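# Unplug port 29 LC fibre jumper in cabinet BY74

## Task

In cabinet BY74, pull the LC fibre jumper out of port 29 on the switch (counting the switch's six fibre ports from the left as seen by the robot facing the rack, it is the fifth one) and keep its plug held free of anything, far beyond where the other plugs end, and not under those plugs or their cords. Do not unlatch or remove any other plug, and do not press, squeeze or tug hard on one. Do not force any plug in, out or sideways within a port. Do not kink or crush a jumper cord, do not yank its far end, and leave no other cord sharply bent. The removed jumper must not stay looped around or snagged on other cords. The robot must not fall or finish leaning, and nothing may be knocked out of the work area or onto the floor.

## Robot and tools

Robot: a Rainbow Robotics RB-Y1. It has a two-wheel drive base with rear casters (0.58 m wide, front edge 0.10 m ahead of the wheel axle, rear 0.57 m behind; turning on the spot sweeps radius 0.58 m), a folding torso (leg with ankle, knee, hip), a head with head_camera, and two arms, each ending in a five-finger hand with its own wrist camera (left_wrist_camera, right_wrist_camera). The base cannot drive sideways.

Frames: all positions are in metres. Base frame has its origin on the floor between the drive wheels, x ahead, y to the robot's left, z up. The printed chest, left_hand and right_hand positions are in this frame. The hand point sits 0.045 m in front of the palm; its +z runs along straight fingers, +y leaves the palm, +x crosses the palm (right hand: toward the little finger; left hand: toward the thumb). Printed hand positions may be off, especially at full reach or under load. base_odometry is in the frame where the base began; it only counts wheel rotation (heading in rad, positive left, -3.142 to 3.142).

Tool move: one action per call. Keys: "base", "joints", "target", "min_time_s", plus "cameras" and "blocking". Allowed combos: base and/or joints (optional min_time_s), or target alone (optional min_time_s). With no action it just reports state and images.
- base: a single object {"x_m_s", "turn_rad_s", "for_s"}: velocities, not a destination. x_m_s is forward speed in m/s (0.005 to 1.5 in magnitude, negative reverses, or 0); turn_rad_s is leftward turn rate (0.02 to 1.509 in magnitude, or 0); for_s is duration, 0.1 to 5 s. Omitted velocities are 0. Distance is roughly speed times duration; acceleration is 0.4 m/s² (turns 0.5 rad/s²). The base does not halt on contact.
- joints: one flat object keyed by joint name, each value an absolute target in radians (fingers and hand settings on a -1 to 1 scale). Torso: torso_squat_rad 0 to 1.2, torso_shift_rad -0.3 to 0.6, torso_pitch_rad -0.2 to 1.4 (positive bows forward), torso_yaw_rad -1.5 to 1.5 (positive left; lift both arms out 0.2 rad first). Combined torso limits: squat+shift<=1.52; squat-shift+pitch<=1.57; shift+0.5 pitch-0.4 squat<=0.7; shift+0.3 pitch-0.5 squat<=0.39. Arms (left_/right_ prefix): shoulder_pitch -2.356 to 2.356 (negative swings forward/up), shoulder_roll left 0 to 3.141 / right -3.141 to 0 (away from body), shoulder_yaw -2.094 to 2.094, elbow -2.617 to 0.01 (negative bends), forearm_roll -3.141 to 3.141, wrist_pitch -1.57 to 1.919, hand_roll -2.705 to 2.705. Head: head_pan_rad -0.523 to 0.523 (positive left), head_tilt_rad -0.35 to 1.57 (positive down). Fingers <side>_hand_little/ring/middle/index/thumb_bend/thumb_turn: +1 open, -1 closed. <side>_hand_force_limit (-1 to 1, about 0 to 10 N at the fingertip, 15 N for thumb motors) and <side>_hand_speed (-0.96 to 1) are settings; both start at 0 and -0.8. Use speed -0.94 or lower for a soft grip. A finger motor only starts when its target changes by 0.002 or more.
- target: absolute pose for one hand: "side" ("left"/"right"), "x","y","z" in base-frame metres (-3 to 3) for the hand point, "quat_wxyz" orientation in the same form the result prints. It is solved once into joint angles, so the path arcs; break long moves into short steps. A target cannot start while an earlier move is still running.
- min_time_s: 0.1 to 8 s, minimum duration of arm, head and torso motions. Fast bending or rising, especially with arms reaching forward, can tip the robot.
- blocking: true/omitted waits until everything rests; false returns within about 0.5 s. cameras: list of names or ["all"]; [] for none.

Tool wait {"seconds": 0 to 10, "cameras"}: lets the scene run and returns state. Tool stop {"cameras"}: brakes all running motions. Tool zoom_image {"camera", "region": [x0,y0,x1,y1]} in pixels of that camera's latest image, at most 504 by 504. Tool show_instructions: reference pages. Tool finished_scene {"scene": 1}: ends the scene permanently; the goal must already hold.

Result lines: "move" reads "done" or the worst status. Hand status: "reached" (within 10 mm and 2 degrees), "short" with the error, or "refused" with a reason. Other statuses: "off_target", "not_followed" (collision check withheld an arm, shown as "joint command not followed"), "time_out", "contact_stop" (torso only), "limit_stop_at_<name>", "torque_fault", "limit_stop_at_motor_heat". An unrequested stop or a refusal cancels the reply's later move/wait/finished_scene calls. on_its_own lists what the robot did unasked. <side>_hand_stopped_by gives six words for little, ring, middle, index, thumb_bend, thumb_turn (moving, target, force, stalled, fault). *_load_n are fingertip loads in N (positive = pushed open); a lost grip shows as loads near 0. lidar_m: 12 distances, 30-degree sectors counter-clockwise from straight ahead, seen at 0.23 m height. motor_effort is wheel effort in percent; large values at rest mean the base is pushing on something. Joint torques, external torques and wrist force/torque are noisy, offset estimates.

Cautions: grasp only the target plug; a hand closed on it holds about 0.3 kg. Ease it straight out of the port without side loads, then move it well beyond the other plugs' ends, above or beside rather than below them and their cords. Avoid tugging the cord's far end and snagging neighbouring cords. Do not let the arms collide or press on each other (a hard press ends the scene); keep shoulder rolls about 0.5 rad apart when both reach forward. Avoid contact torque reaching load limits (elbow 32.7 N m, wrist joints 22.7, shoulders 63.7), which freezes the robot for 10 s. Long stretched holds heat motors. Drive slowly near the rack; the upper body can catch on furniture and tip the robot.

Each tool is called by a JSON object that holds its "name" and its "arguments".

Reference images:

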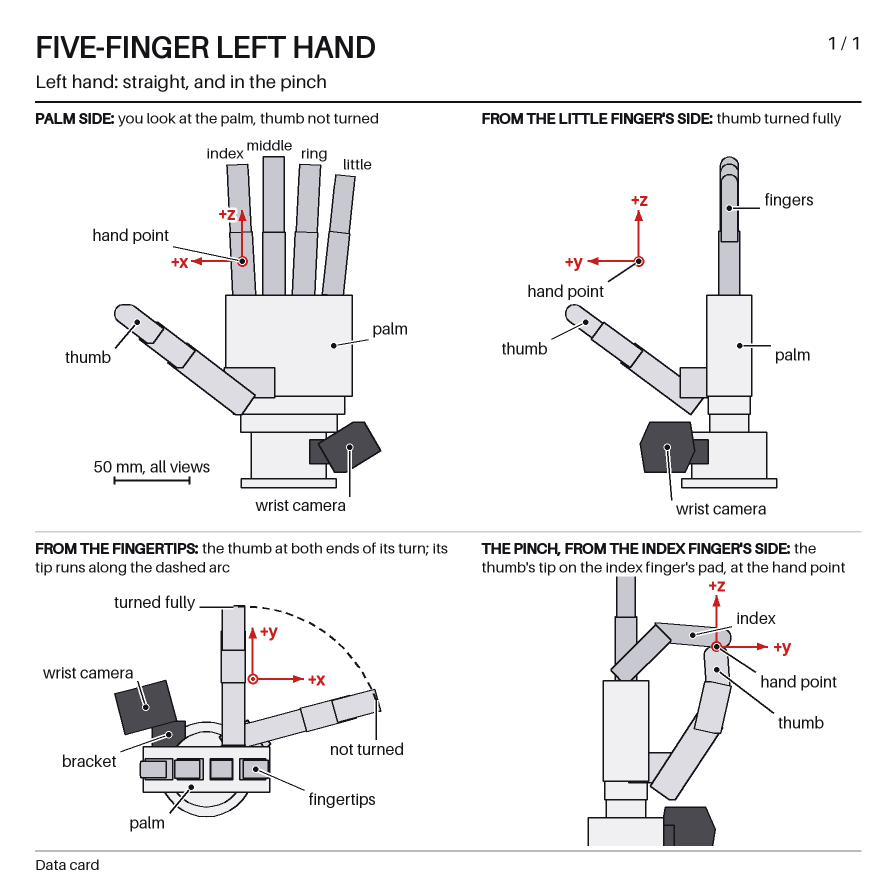

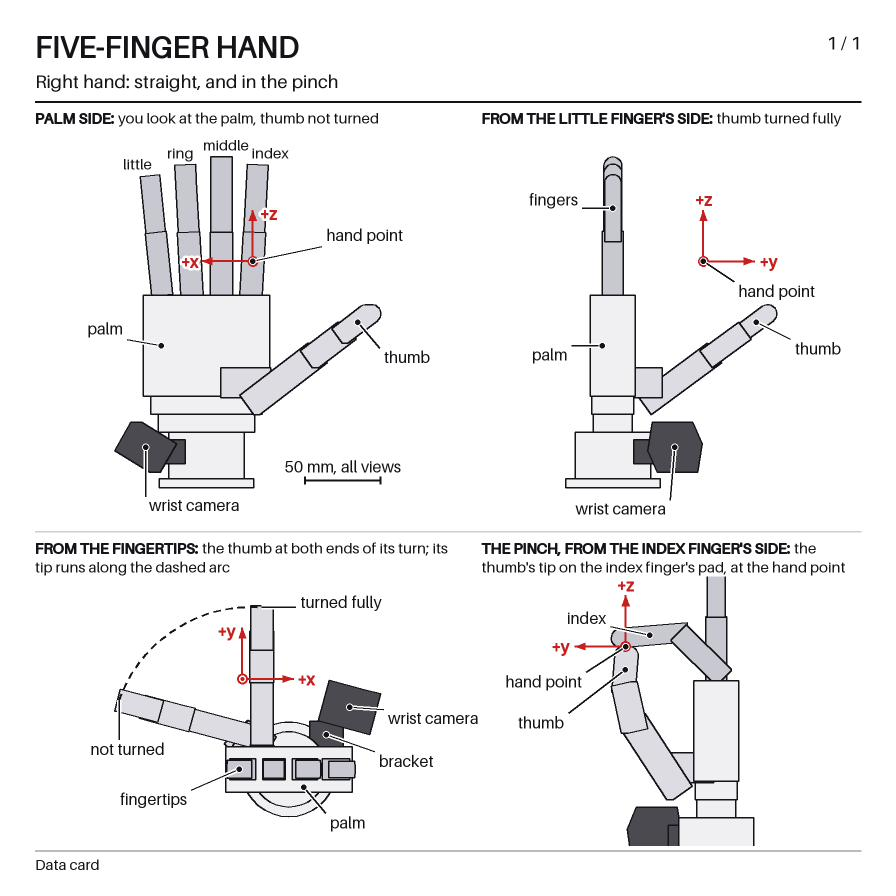

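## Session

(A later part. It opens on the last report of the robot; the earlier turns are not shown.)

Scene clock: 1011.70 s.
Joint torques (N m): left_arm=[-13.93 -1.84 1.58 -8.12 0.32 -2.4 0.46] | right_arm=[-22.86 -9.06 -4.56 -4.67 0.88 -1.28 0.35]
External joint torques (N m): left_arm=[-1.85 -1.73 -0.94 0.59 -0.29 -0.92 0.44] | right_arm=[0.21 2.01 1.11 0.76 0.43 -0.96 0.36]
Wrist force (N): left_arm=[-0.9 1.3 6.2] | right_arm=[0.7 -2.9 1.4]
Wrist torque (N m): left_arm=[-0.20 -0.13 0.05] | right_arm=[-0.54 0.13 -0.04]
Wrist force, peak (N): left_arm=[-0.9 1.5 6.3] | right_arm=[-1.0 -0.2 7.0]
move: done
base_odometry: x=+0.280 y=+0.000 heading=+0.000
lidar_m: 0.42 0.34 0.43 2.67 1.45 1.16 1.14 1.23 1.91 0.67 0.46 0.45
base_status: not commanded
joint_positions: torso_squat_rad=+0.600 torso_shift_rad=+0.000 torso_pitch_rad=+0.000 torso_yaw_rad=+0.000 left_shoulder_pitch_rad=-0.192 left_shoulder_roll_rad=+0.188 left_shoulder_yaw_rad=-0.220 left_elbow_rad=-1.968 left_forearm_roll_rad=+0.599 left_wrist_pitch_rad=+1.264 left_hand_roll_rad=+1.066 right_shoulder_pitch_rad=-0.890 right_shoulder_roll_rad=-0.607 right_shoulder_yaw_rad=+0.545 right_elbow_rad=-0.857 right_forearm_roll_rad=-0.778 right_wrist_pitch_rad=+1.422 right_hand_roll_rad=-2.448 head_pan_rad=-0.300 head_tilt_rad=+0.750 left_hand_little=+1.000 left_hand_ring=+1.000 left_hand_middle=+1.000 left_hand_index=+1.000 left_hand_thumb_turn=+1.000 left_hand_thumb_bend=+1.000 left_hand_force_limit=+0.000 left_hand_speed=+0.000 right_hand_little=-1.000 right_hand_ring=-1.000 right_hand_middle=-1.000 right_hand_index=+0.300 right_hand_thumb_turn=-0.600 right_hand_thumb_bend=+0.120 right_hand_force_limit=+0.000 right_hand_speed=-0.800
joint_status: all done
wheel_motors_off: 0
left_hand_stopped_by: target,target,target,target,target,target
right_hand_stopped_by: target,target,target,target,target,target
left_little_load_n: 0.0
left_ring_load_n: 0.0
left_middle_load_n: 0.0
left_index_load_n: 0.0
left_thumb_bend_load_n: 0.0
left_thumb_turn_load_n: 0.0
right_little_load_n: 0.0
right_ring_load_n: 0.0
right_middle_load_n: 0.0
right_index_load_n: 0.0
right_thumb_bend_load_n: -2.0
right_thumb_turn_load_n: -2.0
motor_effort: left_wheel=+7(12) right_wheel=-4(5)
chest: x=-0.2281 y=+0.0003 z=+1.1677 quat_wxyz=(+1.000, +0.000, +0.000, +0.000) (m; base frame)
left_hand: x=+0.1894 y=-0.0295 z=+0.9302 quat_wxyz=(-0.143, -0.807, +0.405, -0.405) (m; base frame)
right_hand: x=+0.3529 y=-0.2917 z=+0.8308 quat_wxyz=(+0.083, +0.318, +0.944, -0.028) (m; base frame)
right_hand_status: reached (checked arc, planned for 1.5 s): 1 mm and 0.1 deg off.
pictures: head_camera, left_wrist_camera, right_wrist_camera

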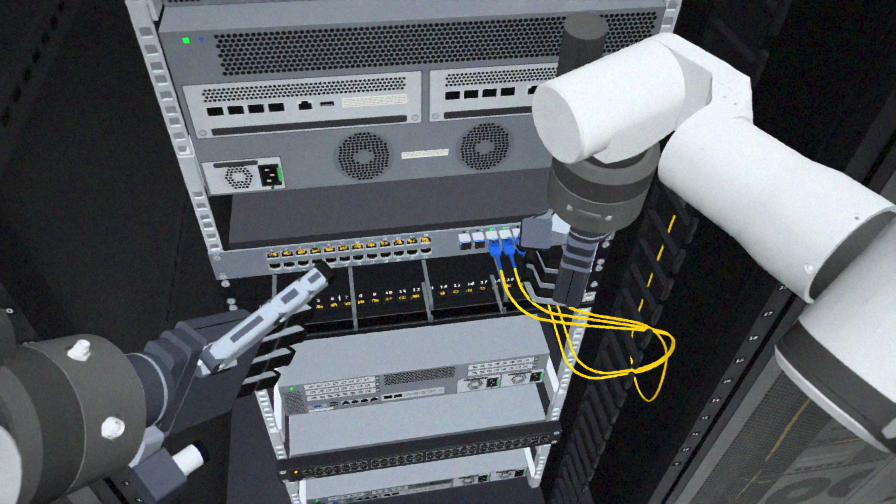

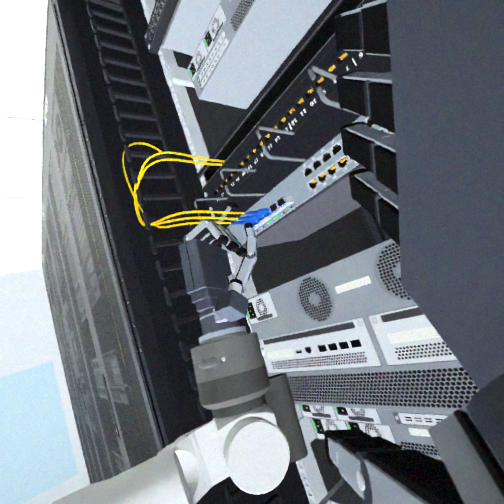

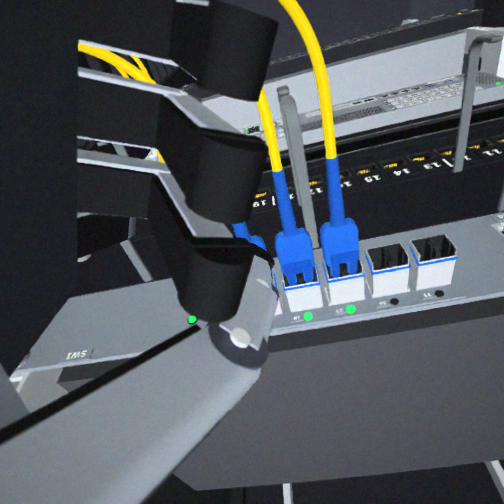

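{"name": "move", "arguments": {"joints": {"right_hand_speed": -0.9, "right_hand_force_limit": -0.2, "right_hand_index": -0.3}, "cameras": ["all"]}}

{"name": "zoom_image", "arguments": {"camera": "left_wrist_camera", "region": [210, 190, 310, 290]}}

{"name": "zoom_image", "arguments": {"camera": "right_wrist_camera", "region": [200, 180, 340, 320]}}

{"name": "zoom_image", "arguments": {"camera": "head_camera", "region": [470, 200, 570, 280]}}

Scene clock: 1024.63 s.
Joint torques (N m): left_arm=[-13.57 -2.07 1.06 -8.32 0.38 -2.14 0.6] | right_arm=[-23.22 -9.49 -4.93 -5.35 0.74 -1.11 0.28]
External joint torques (N m): left_arm=[-1.5 -1.96 -1.46 0.4 -0.23 -0.67 0.58] | right_arm=[-0.15 1.59 0.73 0.08 0.29 -0.79 0.29]
Wrist force (N): left_arm=[-0.8 1.7 6.2] | right_arm=[0.5 -2.4 3.3]
Wrist torque (N m): left_arm=[-0.14 -0.15 0.05] | right_arm=[-0.46 0.12 -0.02]
Wrist force, peak (N): left_arm=[-1.0 1.4 6.3] | right_arm=[0.2 -2.8 3.5]
move: off_target
base_odometry: x=+0.280 y=+0.000 heading=+0.000
lidar_m: 0.42 0.33 0.44 2.66 1.44 1.16 1.15 1.24 1.92 0.68 0.46 0.44
base_status: not commanded
joint_positions: torso_squat_rad=+0.600 torso_shift_rad=+0.000 torso_pitch_rad=+0.000 torso_yaw_rad=+0.000 left_shoulder_pitch_rad=-0.192 left_shoulder_roll_rad=+0.188 left_shoulder_yaw_rad=-0.220 left_elbow_rad=-1.968 left_forearm_roll_rad=+0.599 left_wrist_pitch_rad=+1.264 left_hand_roll_rad=+1.066 right_shoulder_pitch_rad=-0.890 right_shoulder_roll_rad=-0.607 right_shoulder_yaw_rad=+0.545 right_elbow_rad=-0.857 right_forearm_roll_rad=-0.778 right_wrist_pitch_rad=+1.422 right_hand_roll_rad=-2.448 head_pan_rad=-0.300 head_tilt_rad=+0.750 left_hand_little=+1.000 left_hand_ring=+1.000 left_hand_middle=+1.000 left_hand_index=+1.000 left_hand_thumb_turn=+1.000 left_hand_thumb_bend=+1.000 left_hand_force_limit=+0.000 left_hand_speed=+0.000 right_hand_little=-1.000 right_hand_ring=-1.000 right_hand_middle=-1.000 right_hand_index=-0.135 right_hand_thumb_turn=-0.600 right_hand_thumb_bend=+0.120 right_hand_force_limit=-0.200 right_hand_speed=-0.900
joint_status: right_hand_index off_target (ended at -0.135, target -0.300); the others done
wheel_motors_off: 0
left_hand_stopped_by: target,target,target,target,target,target
right_hand_stopped_by: target,target,target,force,target,target
left_little_load_n: 0.0
left_ring_load_n: 0.0
left_middle_load_n: 0.0
left_index_load_n: 0.0
left_thumb_bend_load_n: 0.0
left_thumb_turn_load_n: 0.0
right_little_load_n: 0.0
right_ring_load_n: 0.0
right_middle_load_n: 0.0
right_index_load_n: 6.5
right_thumb_bend_load_n: -0.5
right_thumb_turn_load_n: -2.0
motor_effort: left_wheel=+8(11) right_wheel=-4(5)
chest: x=-0.2281 y=+0.0003 z=+1.1677 quat_wxyz=(+1.000, +0.000, +0.000, +0.000) (m; base frame)
left_hand: x=+0.1894 y=-0.0295 z=+0.9302 quat_wxyz=(-0.143, -0.807, +0.405, -0.405) (m; base frame)
right_hand: x=+0.3529 y=-0.2918 z=+0.8307 quat_wxyz=(+0.083, +0.318, +0.944, -0.028) (m; base frame)
pictures: head_camera, left_wrist_camera, right_wrist_camera

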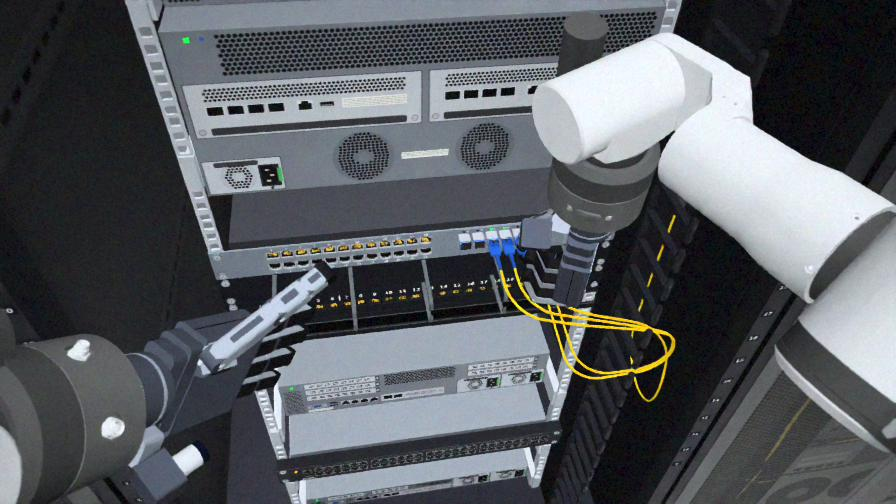

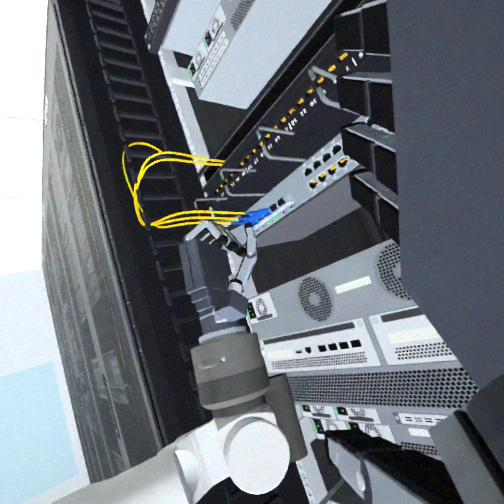

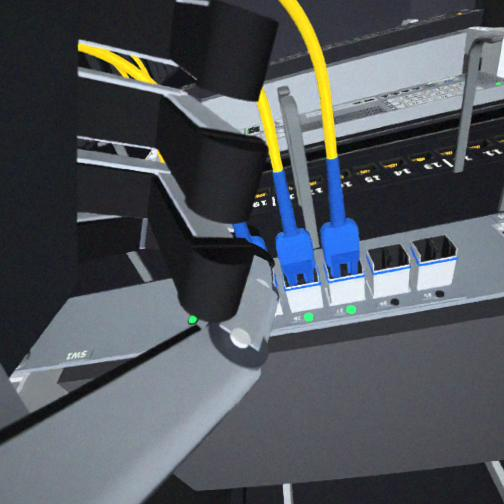

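Scaled by 5.040 from the camera's 504x504 image, which has a finer 720x720 frame.

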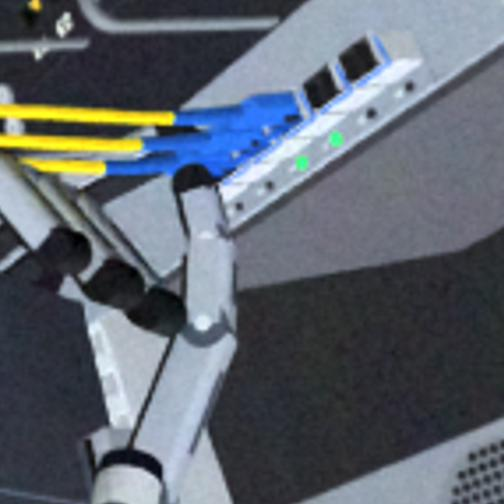

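Scaled by 3.600 from the camera's 504x504 image, which has a finer 720x720 frame.

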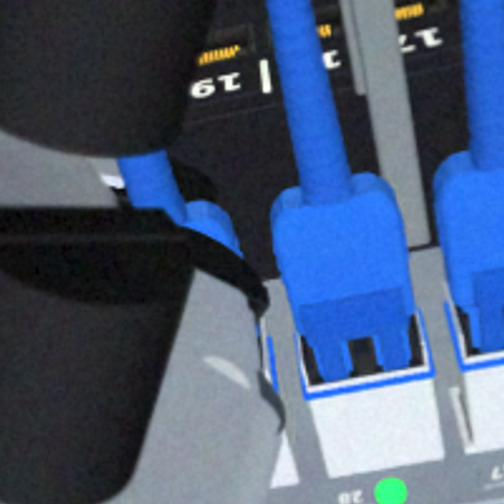

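Scaled by 5.040 from the camera's 896x504 image, which has a finer 1280x720 frame.

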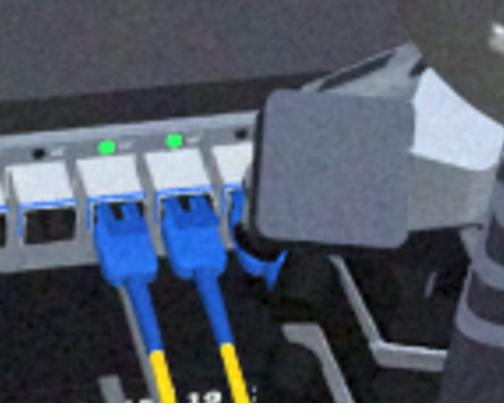

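{"name": "move", "arguments": {"joints": {"right_hand_force_limit": 0.3, "right_hand_index": -0.5}, "cameras": []}}

{"name": "move", "arguments": {"target": {"side": "right", "x": 0.345, "y": -0.2907, "z": 0.831, "quat_wxyz": [0.0826, 0.3178, 0.9442, -0.0278]}, "min_time_s": 2, "cameras": ["all"]}}

{"name": "zoom_image", "arguments": {"camera": "left_wrist_camera", "region": [210, 190, 310, 290]}}

{"name": "zoom_image", "arguments": {"camera": "right_wrist_camera", "region": [200, 180, 340, 320]}}

{"name": "zoom_image", "arguments": {"camera": "head_camera", "region": [470, 200, 570, 280]}}

Scene clock: 1038.83 s.
Joint torques (N m): left_arm=[-13.81 -2.06 1.11 -8.12 0.28 -2.13 0.85] | right_arm=[-23.09 -9.55 -4.79 -5.33 0.84 -1.18 0.44]
External joint torques (N m): left_arm=[-1.73 -1.95 -1.41 0.59 -0.33 -0.65 0.83] | right_arm=[-0.02 1.52 0.87 0.11 0.39 -0.86 0.45]
Wrist force (N): left_arm=[-0.8 1.3 6.1] | right_arm=[0.8 -2.5 2.5]
Wrist torque (N m): left_arm=[-0.20 -0.14 0.04] | right_arm=[-0.49 0.08 -0.02]
Wrist force, peak (N): left_arm=[-1.2 1.5 6.4] | right_arm=[0.1 -3.0 3.2]
move: off_target
base_odometry: x=+0.280 y=+0.000 heading=+0.000
lidar_m: 0.43 0.33 0.43 2.35 1.45 1.16 1.15 1.23 1.92 0.66 0.45 0.42
base_status: not commanded
joint_positions: torso_squat_rad=+0.600 torso_shift_rad=+0.000 torso_pitch_rad=+0.000 torso_yaw_rad=+0.000 left_shoulder_pitch_rad=-0.192 left_shoulder_roll_rad=+0.188 left_shoulder_yaw_rad=-0.220 left_elbow_rad=-1.968 left_forearm_roll_rad=+0.599 left_wrist_pitch_rad=+1.264 left_hand_roll_rad=+1.066 right_shoulder_pitch_rad=-0.890 right_shoulder_roll_rad=-0.607 right_shoulder_yaw_rad=+0.545 right_elbow_rad=-0.857 right_forearm_roll_rad=-0.778 right_wrist_pitch_rad=+1.422 right_hand_roll_rad=-2.448 head_pan_rad=-0.300 head_tilt_rad=+0.750 left_hand_little=+1.000 left_hand_ring=+1.000 left_hand_middle=+1.000 left_hand_index=+1.000 left_hand_thumb_turn=+1.000 left_hand_thumb_bend=+1.000 left_hand_force_limit=+0.000 left_hand_speed=+0.000 right_hand_little=-1.000 right_hand_ring=-1.000 right_hand_middle=-1.000 right_hand_index=-0.135 right_hand_thumb_turn=-0.600 right_hand_thumb_bend=+0.120 right_hand_force_limit=+0.300 right_hand_speed=-0.900
joint_status: right_hand_index off_target (ended at -0.135, target -0.500); the others done
wheel_motors_off: 0
left_hand_stopped_by: target,target,target,target,target,target
right_hand_stopped_by: target,target,target,force,target,target
left_little_load_n: 0.0
left_ring_load_n: 0.0
left_middle_load_n: 0.0
left_index_load_n: 0.0
left_thumb_bend_load_n: 0.0
left_thumb_turn_load_n: 0.0
right_little_load_n: 0.0
right_ring_load_n: 0.5
right_middle_load_n: 0.0
right_index_load_n: 6.5
right_thumb_bend_load_n: -1.0
right_thumb_turn_load_n: -2.0
motor_effort: left_wheel=+9(10) right_wheel=-4(4)
chest: x=-0.2281 y=+0.0003 z=+1.1677 quat_wxyz=(+1.000, +0.000, +0.000, +0.000) (m; base frame)
left_hand: x=+0.1894 y=-0.0295 z=+0.9302 quat_wxyz=(-0.143, -0.807, +0.405, -0.405) (m; base frame)
right_hand: x=+0.3529 y=-0.2918 z=+0.8307 quat_wxyz=(+0.083, +0.318, +0.944, -0.028) (m; base frame)
pictures: none
No camera images: "cameras" was empty.

Scene clock: 1041.17 s.
Joint torques (N m): left_arm=[-13.98 -1.9 0.97 -8.09 0.42 -2.17 0.59] | right_arm=[-23.3 -13.32 -9.7 -6.66 0.44 -0.13 0.04]
External joint torques (N m): left_arm=[-1.91 -1.78 -1.55 0.63 -0.19 -0.7 0.57] | right_arm=[-0.63 -2.22 -3.63 -1.24 -0.01 0.16 0.04]
Wrist force (N): left_arm=[-0.8 1.5 5.9] | right_arm=[-0.8 1.8 8.6]
Wrist torque (N m): left_arm=[-0.16 -0.15 0.04] | right_arm=[-0.46 0.09 -0.14]
Wrist force, peak (N): left_arm=[-0.8 1.5 6.4] | right_arm=[-3.5 0.5 14.0]
move: done
base_odometry: x=+0.280 y=+0.000 heading=+0.000
lidar_m: 0.43 0.34 0.45 2.67 1.44 1.16 1.15 1.23 1.91 0.67 0.47 0.44
base_status: not commanded
joint_positions: torso_squat_rad=+0.600 torso_shift_rad=+0.000 torso_pitch_rad=+0.000 torso_yaw_rad=+0.000 left_shoulder_pitch_rad=-0.192 left_shoulder_roll_rad=+0.188 left_shoulder_yaw_rad=-0.220 left_elbow_rad=-1.968 left_forearm_roll_rad=+0.599 left_wrist_pitch_rad=+1.264 left_hand_roll_rad=+1.066 right_shoulder_pitch_rad=-0.859 right_shoulder_roll_rad=-0.626 right_shoulder_yaw_rad=+0.545 right_elbow_rad=-0.928 right_forearm_roll_rad=-0.781 right_wrist_pitch_rad=+1.450 right_hand_roll_rad=-2.474 head_pan_rad=-0.300 head_tilt_rad=+0.750 left_hand_little=+1.000 left_hand_ring=+1.000 left_hand_middle=+1.000 left_hand_index=+1.000 left_hand_thumb_turn=+1.000 left_hand_thumb_bend=+1.000 left_hand_force_limit=+0.000 left_hand_speed=+0.000 right_hand_little=-1.000 right_hand_ring=-1.000 right_hand_middle=-1.000 right_hand_index=-0.135 right_hand_thumb_turn=-0.600 right_hand_thumb_bend=+0.120 right_hand_force_limit=+0.300 right_hand_speed=-0.900
joint_status: all done
wheel_motors_off: 0
left_hand_stopped_by: target,target,target,target,target,target
right_hand_stopped_by: target,target,target,force,target,target
left_little_load_n: 0.0
left_ring_load_n: 0.0
left_middle_load_n: 0.0
left_index_load_n: 0.0
left_thumb_bend_load_n: 0.0
left_thumb_turn_load_n: 0.0
right_little_load_n: 0.0
right_ring_load_n: 0.0
right_middle_load_n: 0.0
right_index_load_n: 3.5
right_thumb_bend_load_n: 1.0
right_thumb_turn_load_n: 0.5
motor_effort: left_wheel=+8(11) right_wheel=-4(5)
chest: x=-0.2280 y=+0.0002 z=+1.1677 quat_wxyz=(+1.000, +0.000, +0.000, +0.000) (m; base frame)
left_hand: x=+0.1895 y=-0.0295 z=+0.9301 quat_wxyz=(-0.143, -0.807, +0.405, -0.405) (m; base frame)
right_hand: x=+0.3451 y=-0.2905 z=+0.8306 quat_wxyz=(+0.080, +0.317, +0.945, -0.028) (m; base frame)
right_hand_status: reached (checked arc, planned for 2.0 s): 0 mm and 0.3 deg off.
pictures: head_camera, left_wrist_camera, right_wrist_camera

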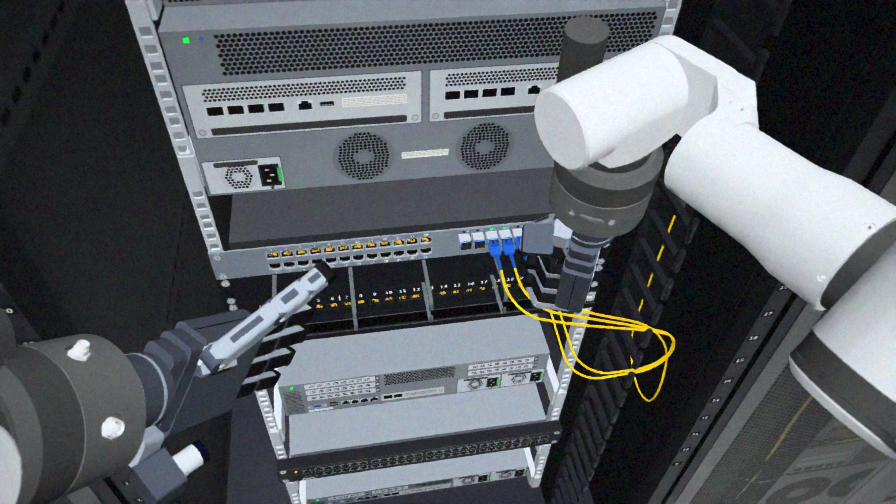

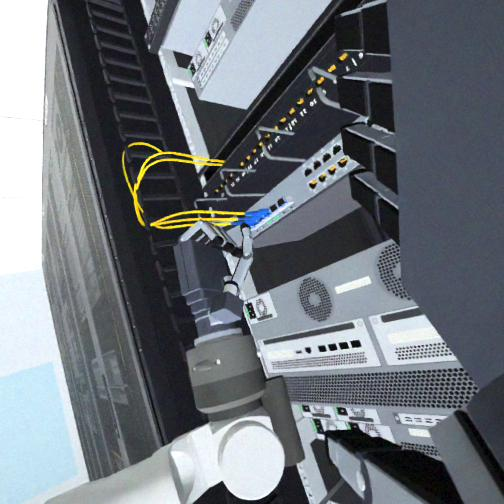

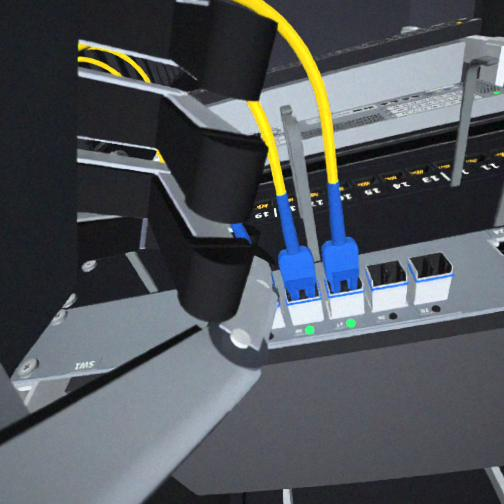

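Scaled by 5.040 from the camera's 504x504 image, which has a finer 720x720 frame.

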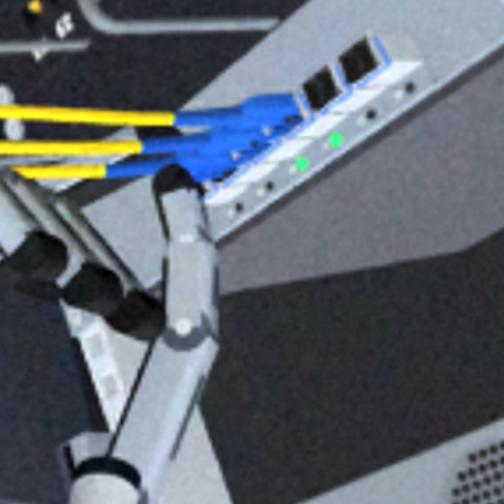

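Scaled by 3.600 from the camera's 504x504 image, which has a finer 720x720 frame.

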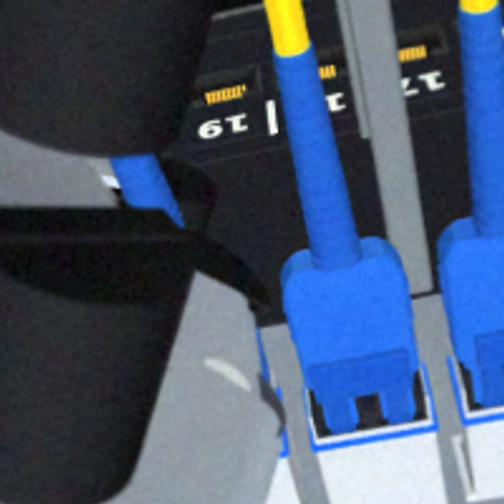

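Scaled by 5.040 from the camera's 896x504 image, which has a finer 1280x720 frame.

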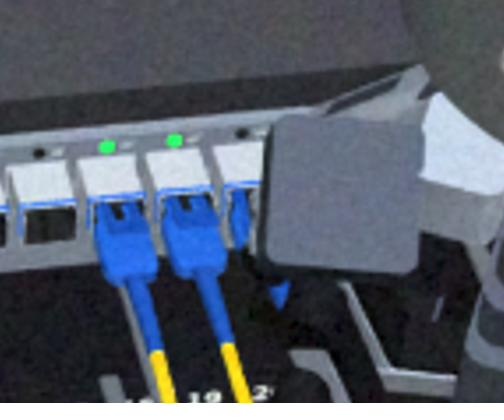

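{"name": "move", "arguments": {"joints": {"right_hand_index": 0.15}, "cameras": []}}

{"name": "move", "arguments": {"target": {"side": "right", "x": 0.346, "y": -0.291, "z": 0.838, "quat_wxyz": [0.0826, 0.3178, 0.9442, -0.0278]}, "min_time_s": 1, "cameras": ["left_wrist_camera", "right_wrist_camera"]}}

{"name": "zoom_image", "arguments": {"camera": "left_wrist_camera", "region": [210, 190, 310, 290]}}

{"name": "zoom_image", "arguments": {"camera": "right_wrist_camera", "region": [200, 180, 340, 320]}}

Scene clock: 1071.87 s.
Joint torques (N m): left_arm=[-13.93 -1.62 1.2 -8.29 0.45 -2.05 0.67] | right_arm=[-22.94 -12.25 -9.39 -6.69 0.49 -0.26 0.04]
External joint torques (N m): left_arm=[-1.85 -1.51 -1.32 0.43 -0.17 -0.57 0.65] | right_arm=[-0.27 -1.15 -3.31 -1.26 0.04 0.04 0.04]
Wrist force (N): left_arm=[-1.0 1.5 6.1] | right_arm=[-1.1 -0.2 6.7]
Wrist torque (N m): left_arm=[-0.17 -0.12 0.02] | right_arm=[-0.50 0.11 -0.15]
Wrist force, peak (N): left_arm=[-0.8 1.5 6.4] | right_arm=[-1.2 1.6 9.8]
move: done
base_odometry: x=+0.280 y=+0.000 heading=+0.000
lidar_m: 0.43 0.35 0.44 2.34 1.45 1.16 1.14 1.24 1.91 0.66 0.46 0.44
base_status: not commanded
joint_positions: torso_squat_rad=+0.600 torso_shift_rad=+0.000 torso_pitch_rad=+0.000 torso_yaw_rad=+0.000 left_shoulder_pitch_rad=-0.192 left_shoulder_roll_rad=+0.188 left_shoulder_yaw_rad=-0.220 left_elbow_rad=-1.968 left_forearm_roll_rad=+0.599 left_wrist_pitch_rad=+1.264 left_hand_roll_rad=+1.066 right_shoulder_pitch_rad=-0.859 right_shoulder_roll_rad=-0.627 right_shoulder_yaw_rad=+0.545 right_elbow_rad=-0.928 right_forearm_roll_rad=-0.781 right_wrist_pitch_rad=+1.450 right_hand_roll_rad=-2.474 head_pan_rad=-0.300 head_tilt_rad=+0.750 left_hand_little=+1.000 left_hand_ring=+1.000 left_hand_middle=+1.000 left_hand_index=+1.000 left_hand_thumb_turn=+1.000 left_hand_thumb_bend=+1.000 left_hand_force_limit=+0.000 left_hand_speed=+0.000 right_hand_little=-1.000 right_hand_ring=-1.000 right_hand_middle=-1.000 right_hand_index=+0.150 right_hand_thumb_turn=-0.600 right_hand_thumb_bend=+0.120 right_hand_force_limit=+0.300 right_hand_speed=-0.900
joint_status: all done
wheel_motors_off: 0
left_hand_stopped_by: target,target,target,target,target,target
right_hand_stopped_by: target,target,target,target,target,target
left_little_load_n: -0.5
left_ring_load_n: 0.0
left_middle_load_n: 0.0
left_index_load_n: 0.0
left_thumb_bend_load_n: 0.0
left_thumb_turn_load_n: 0.0
right_little_load_n: 0.0
right_ring_load_n: 0.0
right_middle_load_n: 0.0
right_index_load_n: 0.0
right_thumb_bend_load_n: 0.0
right_thumb_turn_load_n: 0.0
motor_effort: left_wheel=+9(11) right_wheel=-4(5)
chest: x=-0.2280 y=+0.0002 z=+1.1677 quat_wxyz=(+1.000, +0.000, +0.000, +0.000) (m; base frame)
left_hand: x=+0.1895 y=-0.0295 z=+0.9301 quat_wxyz=(-0.143, -0.807, +0.405, -0.405) (m; base frame)
right_hand: x=+0.3451 y=-0.2907 z=+0.8307 quat_wxyz=(+0.080, +0.317, +0.945, -0.028) (m; base frame)
pictures: none
No camera images: "cameras" was empty.

Scene clock: 1073.20 s.
Joint torques (N m): left_arm=[-13.9 -1.63 0.55 -8.1 0.21 -2.18 0.59] | right_arm=[-23.99 -12 -9.7 -6.6 0.21 -0.26 0]
External joint torques (N m): left_arm=[-1.83 -1.52 -1.97 0.61 -0.4 -0.7 0.57] | right_arm=[-1.32 -0.83 -3.48 -1.18 -0.25 0.04 0]
Wrist force (N): left_arm=[-0.9 1.5 6.1] | right_arm=[-1.1 -0.7 6.9]
Wrist torque (N m): left_arm=[-0.18 -0.13 0.03] | right_arm=[-0.62 0.05 -0.18]
Wrist force, peak (N): left_arm=[-0.9 1.4 6.4] | right_arm=[-0.9 -0.1 7.2]
move: done
base_odometry: x=+0.280 y=+0.000 heading=+0.000
lidar_m: 0.43 0.34 0.44 2.66 1.44 1.16 1.15 1.23 1.90 0.66 0.46 0.44
base_status: not commanded
joint_positions: torso_squat_rad=+0.600 torso_shift_rad=+0.000 torso_pitch_rad=+0.000 torso_yaw_rad=+0.000 left_shoulder_pitch_rad=-0.192 left_shoulder_roll_rad=+0.188 left_shoulder_yaw_rad=-0.220 left_elbow_rad=-1.968 left_forearm_roll_rad=+0.599 left_wrist_pitch_rad=+1.264 left_hand_roll_rad=+1.066 right_shoulder_pitch_rad=-0.860 right_shoulder_roll_rad=-0.637 right_shoulder_yaw_rad=+0.541 right_elbow_rad=-0.951 right_forearm_roll_rad=-0.784 right_wrist_pitch_rad=+1.466 right_hand_roll_rad=-2.482 head_pan_rad=-0.300 head_tilt_rad=+0.750 left_hand_little=+1.000 left_hand_ring=+1.000 left_hand_middle=+1.000 left_hand_index=+1.000 left_hand_thumb_turn=+1.000 left_hand_thumb_bend=+1.000 left_hand_force_limit=+0.000 left_hand_speed=+0.000 right_hand_little=-1.000 right_hand_ring=-1.000 right_hand_middle=-1.000 right_hand_index=+0.150 right_hand_thumb_turn=-0.600 right_hand_thumb_bend=+0.120 right_hand_force_limit=+0.300 right_hand_speed=-0.900
joint_status: all done
wheel_motors_off: 0
left_hand_stopped_by: target,target,target,target,target,target
right_hand_stopped_by: target,target,target,target,target,target
left_little_load_n: 0.0
left_ring_load_n: 0.0
left_middle_load_n: 0.0
left_index_load_n: 0.0
left_thumb_bend_load_n: 0.0
left_thumb_turn_load_n: 0.0
right_little_load_n: 0.0
right_ring_load_n: 0.0
right_middle_load_n: 0.0
right_index_load_n: 0.0
right_thumb_bend_load_n: -0.5
right_thumb_turn_load_n: 0.0
motor_effort: left_wheel=+9(10) right_wheel=-5(5)
chest: x=-0.2280 y=+0.0002 z=+1.1677 quat_wxyz=(+1.000, +0.000, +0.000, +0.000) (m; base frame)
left_hand: x=+0.1895 y=-0.0295 z=+0.9301 quat_wxyz=(-0.143, -0.807, +0.405, -0.405) (m; base frame)
right_hand: x=+0.3460 y=-0.2910 z=+0.8377 quat_wxyz=(+0.082, +0.318, +0.944, -0.028) (m; base frame)
right_hand_status: reached (checked arc, planned for 1.0 s): 0 mm and 0.0 deg off.
pictures: left_wrist_camera, right_wrist_camera

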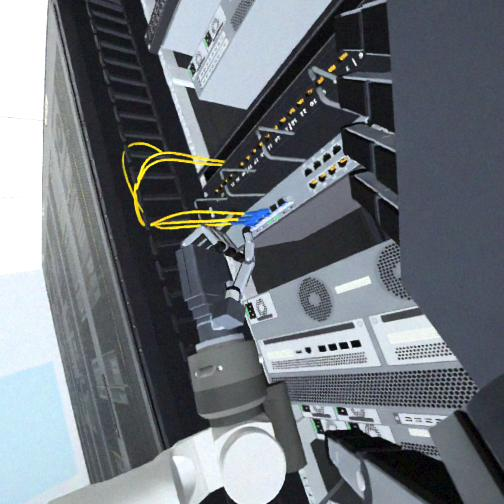

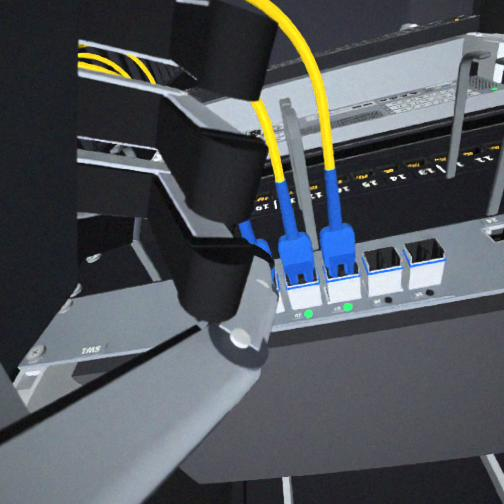

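Scaled by 5.040 from the camera's 504x504 image, which has a finer 720x720 frame.

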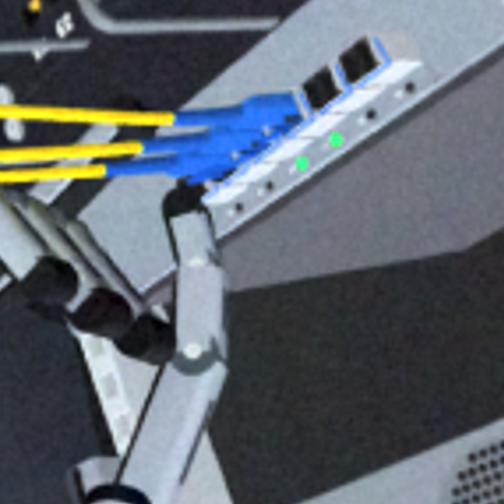

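Scaled by 3.600 from the camera's 504x504 image, which has a finer 720x720 frame.

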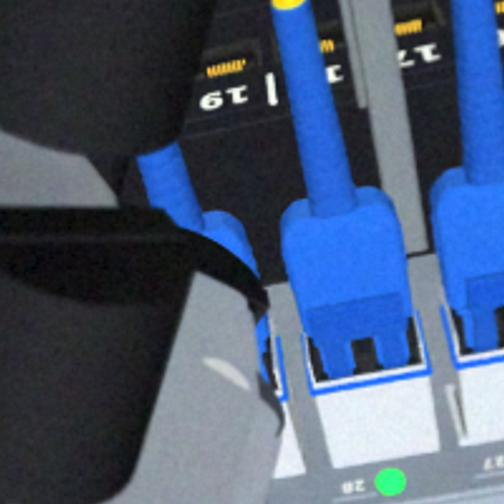

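{"name": "move", "arguments": {"target": {"side": "right", "x": 0.351, "y": -0.2925, "z": 0.830, "quat_wxyz": [0.0826, 0.3178, 0.9442, -0.0278]}, "min_time_s": 1.5, "cameras": ["left_wrist_camera"]}}

{"name": "zoom_image", "arguments": {"camera": "left_wrist_camera", "region": [210, 190, 310, 290]}}

{"name": "move", "arguments": {"joints": {"right_hand_force_limit": 0.9, "right_hand_index": -0.9}, "cameras": ["left_wrist_camera", "right_wrist_camera", "head_camera"]}}

{"name": "zoom_image", "arguments": {"camera": "left_wrist_camera", "region": [210, 190, 310, 290]}}

{"name": "zoom_image", "arguments": {"camera": "right_wrist_camera", "region": [200, 180, 340, 320]}}

Scene clock: 1089.07 s.
Joint torques (N m): left_arm=[-13.99 -1.66 0.93 -8.33 0.3 -2.11 0.73] | right_arm=[-23.79 -9.04 -4.89 -5.26 0.48 -0.88 0.37]
External joint torques (N m): left_arm=[-1.91 -1.55 -1.59 0.39 -0.31 -0.63 0.71] | right_arm=[-0.91 2.08 0.97 0.18 0.02 -0.57 0.37]
Wrist force (N): left_arm=[-0.7 1.7 6.3] | right_arm=[-0.8 -1.6 5.0]
Wrist torque (N m): left_arm=[-0.17 -0.16 0.04] | right_arm=[-0.47 0.09 -0.02]
Wrist force, peak (N): left_arm=[-0.9 1.5 6.4] | right_arm=[-1.0 -0.3 7.4]
move: done
base_odometry: x=+0.280 y=+0.000 heading=+0.000
lidar_m: 0.42 0.34 0.44 2.66 1.45 1.15 1.15 1.24 1.91 0.67 0.47 0.43
base_status: not commanded
joint_positions: torso_squat_rad=+0.600 torso_shift_rad=+0.000 torso_pitch_rad=+0.000 torso_yaw_rad=+0.000 left_shoulder_pitch_rad=-0.192 left_shoulder_roll_rad=+0.188 left_shoulder_yaw_rad=-0.220 left_elbow_rad=-1.968 left_forearm_roll_rad=+0.599 left_wrist_pitch_rad=+1.264 left_hand_roll_rad=+1.066 right_shoulder_pitch_rad=-0.874 right_shoulder_roll_rad=-0.618 right_shoulder_yaw_rad=+0.544 right_elbow_rad=-0.890 right_forearm_roll_rad=-0.778 right_wrist_pitch_rad=+1.430 right_hand_roll_rad=-2.459 head_pan_rad=-0.300 head_tilt_rad=+0.750 left_hand_little=+1.000 left_hand_ring=+1.000 left_hand_middle=+1.000 left_hand_index=+1.000 left_hand_thumb_turn=+1.000 left_hand_thumb_bend=+1.000 left_hand_force_limit=+0.000 left_hand_speed=+0.000 right_hand_little=-1.000 right_hand_ring=-1.000 right_hand_middle=-1.000 right_hand_index=+0.150 right_hand_thumb_turn=-0.600 right_hand_thumb_bend=+0.120 right_hand_force_limit=+0.300 right_hand_speed=-0.900
joint_status: all done
wheel_motors_off: 0
left_hand_stopped_by: target,target,target,target,target,target
right_hand_stopped_by: target,target,target,target,target,target
left_little_load_n: 0.0
left_ring_load_n: 0.0
left_middle_load_n: 0.0
left_index_load_n: 0.0
left_thumb_bend_load_n: 0.0
left_thumb_turn_load_n: -0.5
right_little_load_n: 0.0
right_ring_load_n: 0.0
right_middle_load_n: 0.0
right_index_load_n: 0.0
right_thumb_bend_load_n: -1.5
right_thumb_turn_load_n: 0.0
motor_effort: left_wheel=+8(12) right_wheel=-4(5)
chest: x=-0.2280 y=+0.0002 z=+1.1677 quat_wxyz=(+1.000, +0.000, +0.000, +0.000) (m; base frame)
left_hand: x=+0.1895 y=-0.0295 z=+0.9301 quat_wxyz=(-0.143, -0.807, +0.405, -0.405) (m; base frame)
right_hand: x=+0.3503 y=-0.2929 z=+0.8307 quat_wxyz=(+0.084, +0.318, +0.944, -0.028) (m; base frame)
right_hand_status: reached (checked arc, planned for 1.5 s): 1 mm and 0.2 deg off.
pictures: left_wrist_camera

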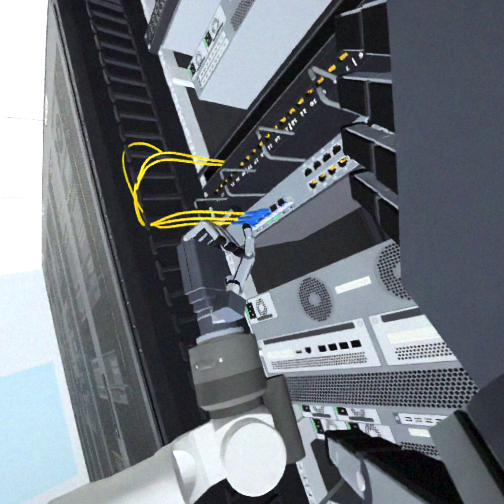

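Scaled by 5.040 from the camera's 504x504 image, which has a finer 720x720 frame.

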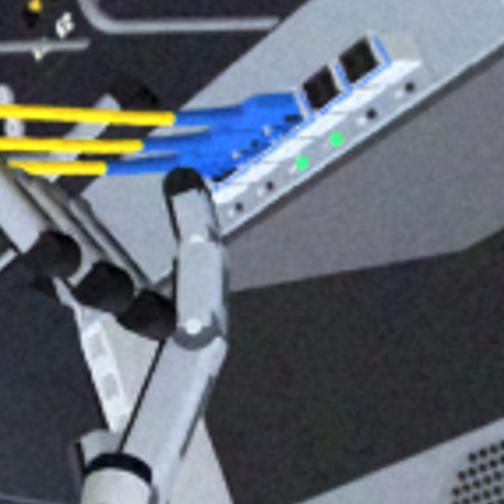

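Scene clock: 1093.00 s.
Joint torques (N m): left_arm=[-14.32 -1.7 0.9 -8.11 0.29 -2.17 0.71] | right_arm=[-24.31 -9.27 -5.44 -6.19 0.46 -0.99 0.37]
External joint torques (N m): left_arm=[-2.24 -1.59 -1.62 0.61 -0.32 -0.69 0.69] | right_arm=[-1.44 1.85 0.42 -0.76 0.01 -0.67 0.38]
Wrist force (N): left_arm=[-0.9 1.5 6.4] | right_arm=[-1.7 -1.4 7.7]
Wrist torque (N m): left_arm=[-0.20 -0.11 0.03] | right_arm=[-0.47 0.11 0.00]
Wrist force, peak (N): left_arm=[-0.8 1.6 6.5] | right_arm=[-1.8 -1.2 8.8]
move: off_target
base_odometry: x=+0.280 y=+0.000 heading=+0.000
lidar_m: 0.43 0.34 0.45 2.66 1.43 1.16 1.14 1.25 1.92 0.66 0.46 0.44
base_status: not commanded
joint_positions: torso_squat_rad=+0.600 torso_shift_rad=+0.000 torso_pitch_rad=+0.000 torso_yaw_rad=+0.000 left_shoulder_pitch_rad=-0.192 left_shoulder_roll_rad=+0.188 left_shoulder_yaw_rad=-0.220 left_elbow_rad=-1.968 left_forearm_roll_rad=+0.599 left_wrist_pitch_rad=+1.264 left_hand_roll_rad=+1.066 right_shoulder_pitch_rad=-0.874 right_shoulder_roll_rad=-0.618 right_shoulder_yaw_rad=+0.544 right_elbow_rad=-0.890 right_forearm_roll_rad=-0.778 right_wrist_pitch_rad=+1.430 right_hand_roll_rad=-2.459 head_pan_rad=-0.300 head_tilt_rad=+0.750 left_hand_little=+1.000 left_hand_ring=+1.000 left_hand_middle=+1.000 left_hand_index=+1.000 left_hand_thumb_turn=+1.000 left_hand_thumb_bend=+1.000 left_hand_force_limit=+0.000 left_hand_speed=+0.000 right_hand_little=-1.000 right_hand_ring=-1.000 right_hand_middle=-1.000 right_hand_index=-0.154 right_hand_thumb_turn=-0.600 right_hand_thumb_bend=+0.120 right_hand_force_limit=+0.900 right_hand_speed=-0.900
joint_status: right_hand_index off_target (ended at -0.154, target -0.900); the others done
wheel_motors_off: 0
left_hand_stopped_by: target,target,target,target,target,target
right_hand_stopped_by: target,target,target,force,target,target
left_little_load_n: 0.0
left_ring_load_n: 0.0
left_middle_load_n: 0.0
left_index_load_n: 0.0
left_thumb_bend_load_n: 0.0
left_thumb_turn_load_n: -0.5
right_little_load_n: 0.0
right_ring_load_n: 0.0
right_middle_load_n: 0.0
right_index_load_n: 10.5
right_thumb_bend_load_n: -0.5
right_thumb_turn_load_n: 0.0
motor_effort: left_wheel=+7(10) right_wheel=-4(5)
chest: x=-0.2280 y=+0.0002 z=+1.1677 quat_wxyz=(+1.000, +0.000, +0.000, +0.000) (m; base frame)
left_hand: x=+0.1895 y=-0.0295 z=+0.9301 quat_wxyz=(-0.143, -0.807, +0.405, -0.405) (m; base frame)
right_hand: x=+0.3502 y=-0.2929 z=+0.8306 quat_wxyz=(+0.084, +0.318, +0.944, -0.028) (m; base frame)
pictures: head_camera, left_wrist_camera, right_wrist_camera

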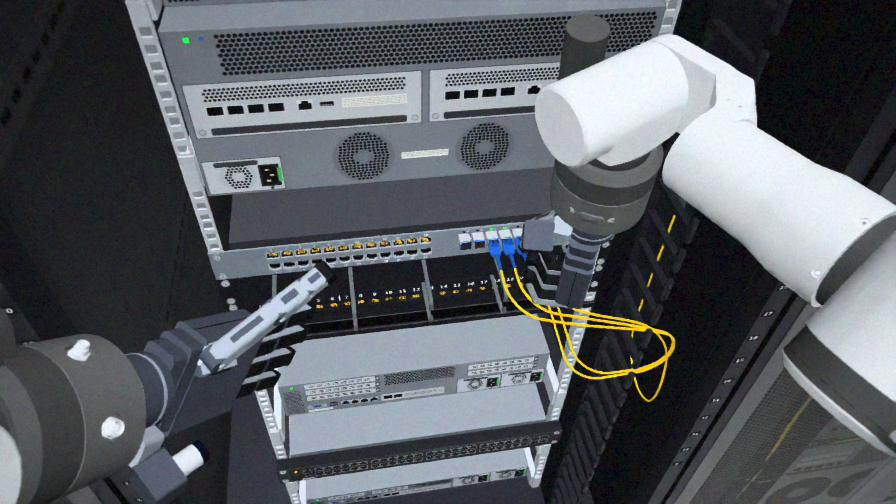

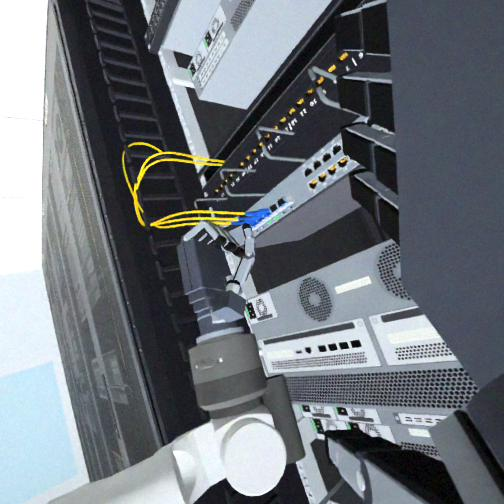

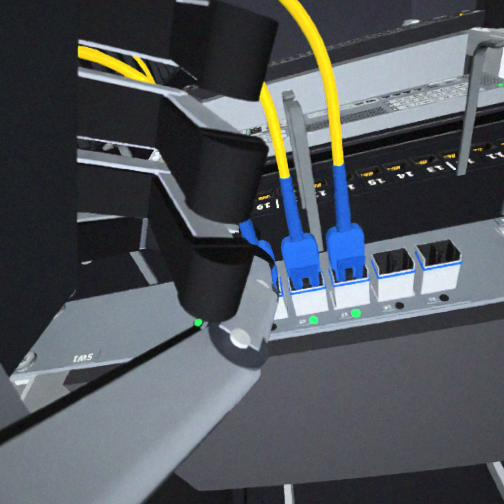

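Scaled by 5.040 from the camera's 504x504 image, which has a finer 720x720 frame.

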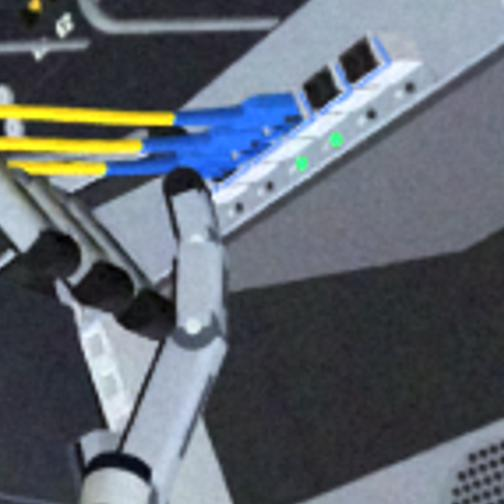

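Scaled by 3.600 from the camera's 504x504 image, which has a finer 720x720 frame.

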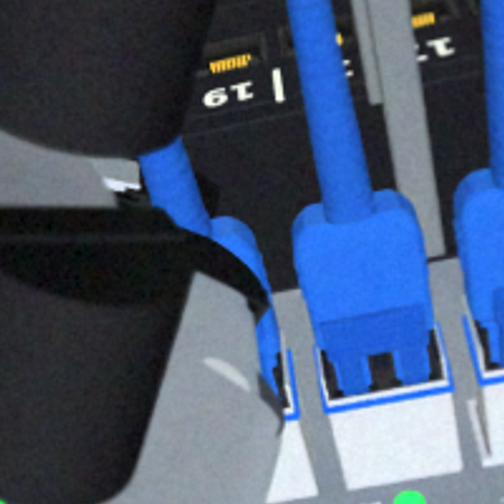

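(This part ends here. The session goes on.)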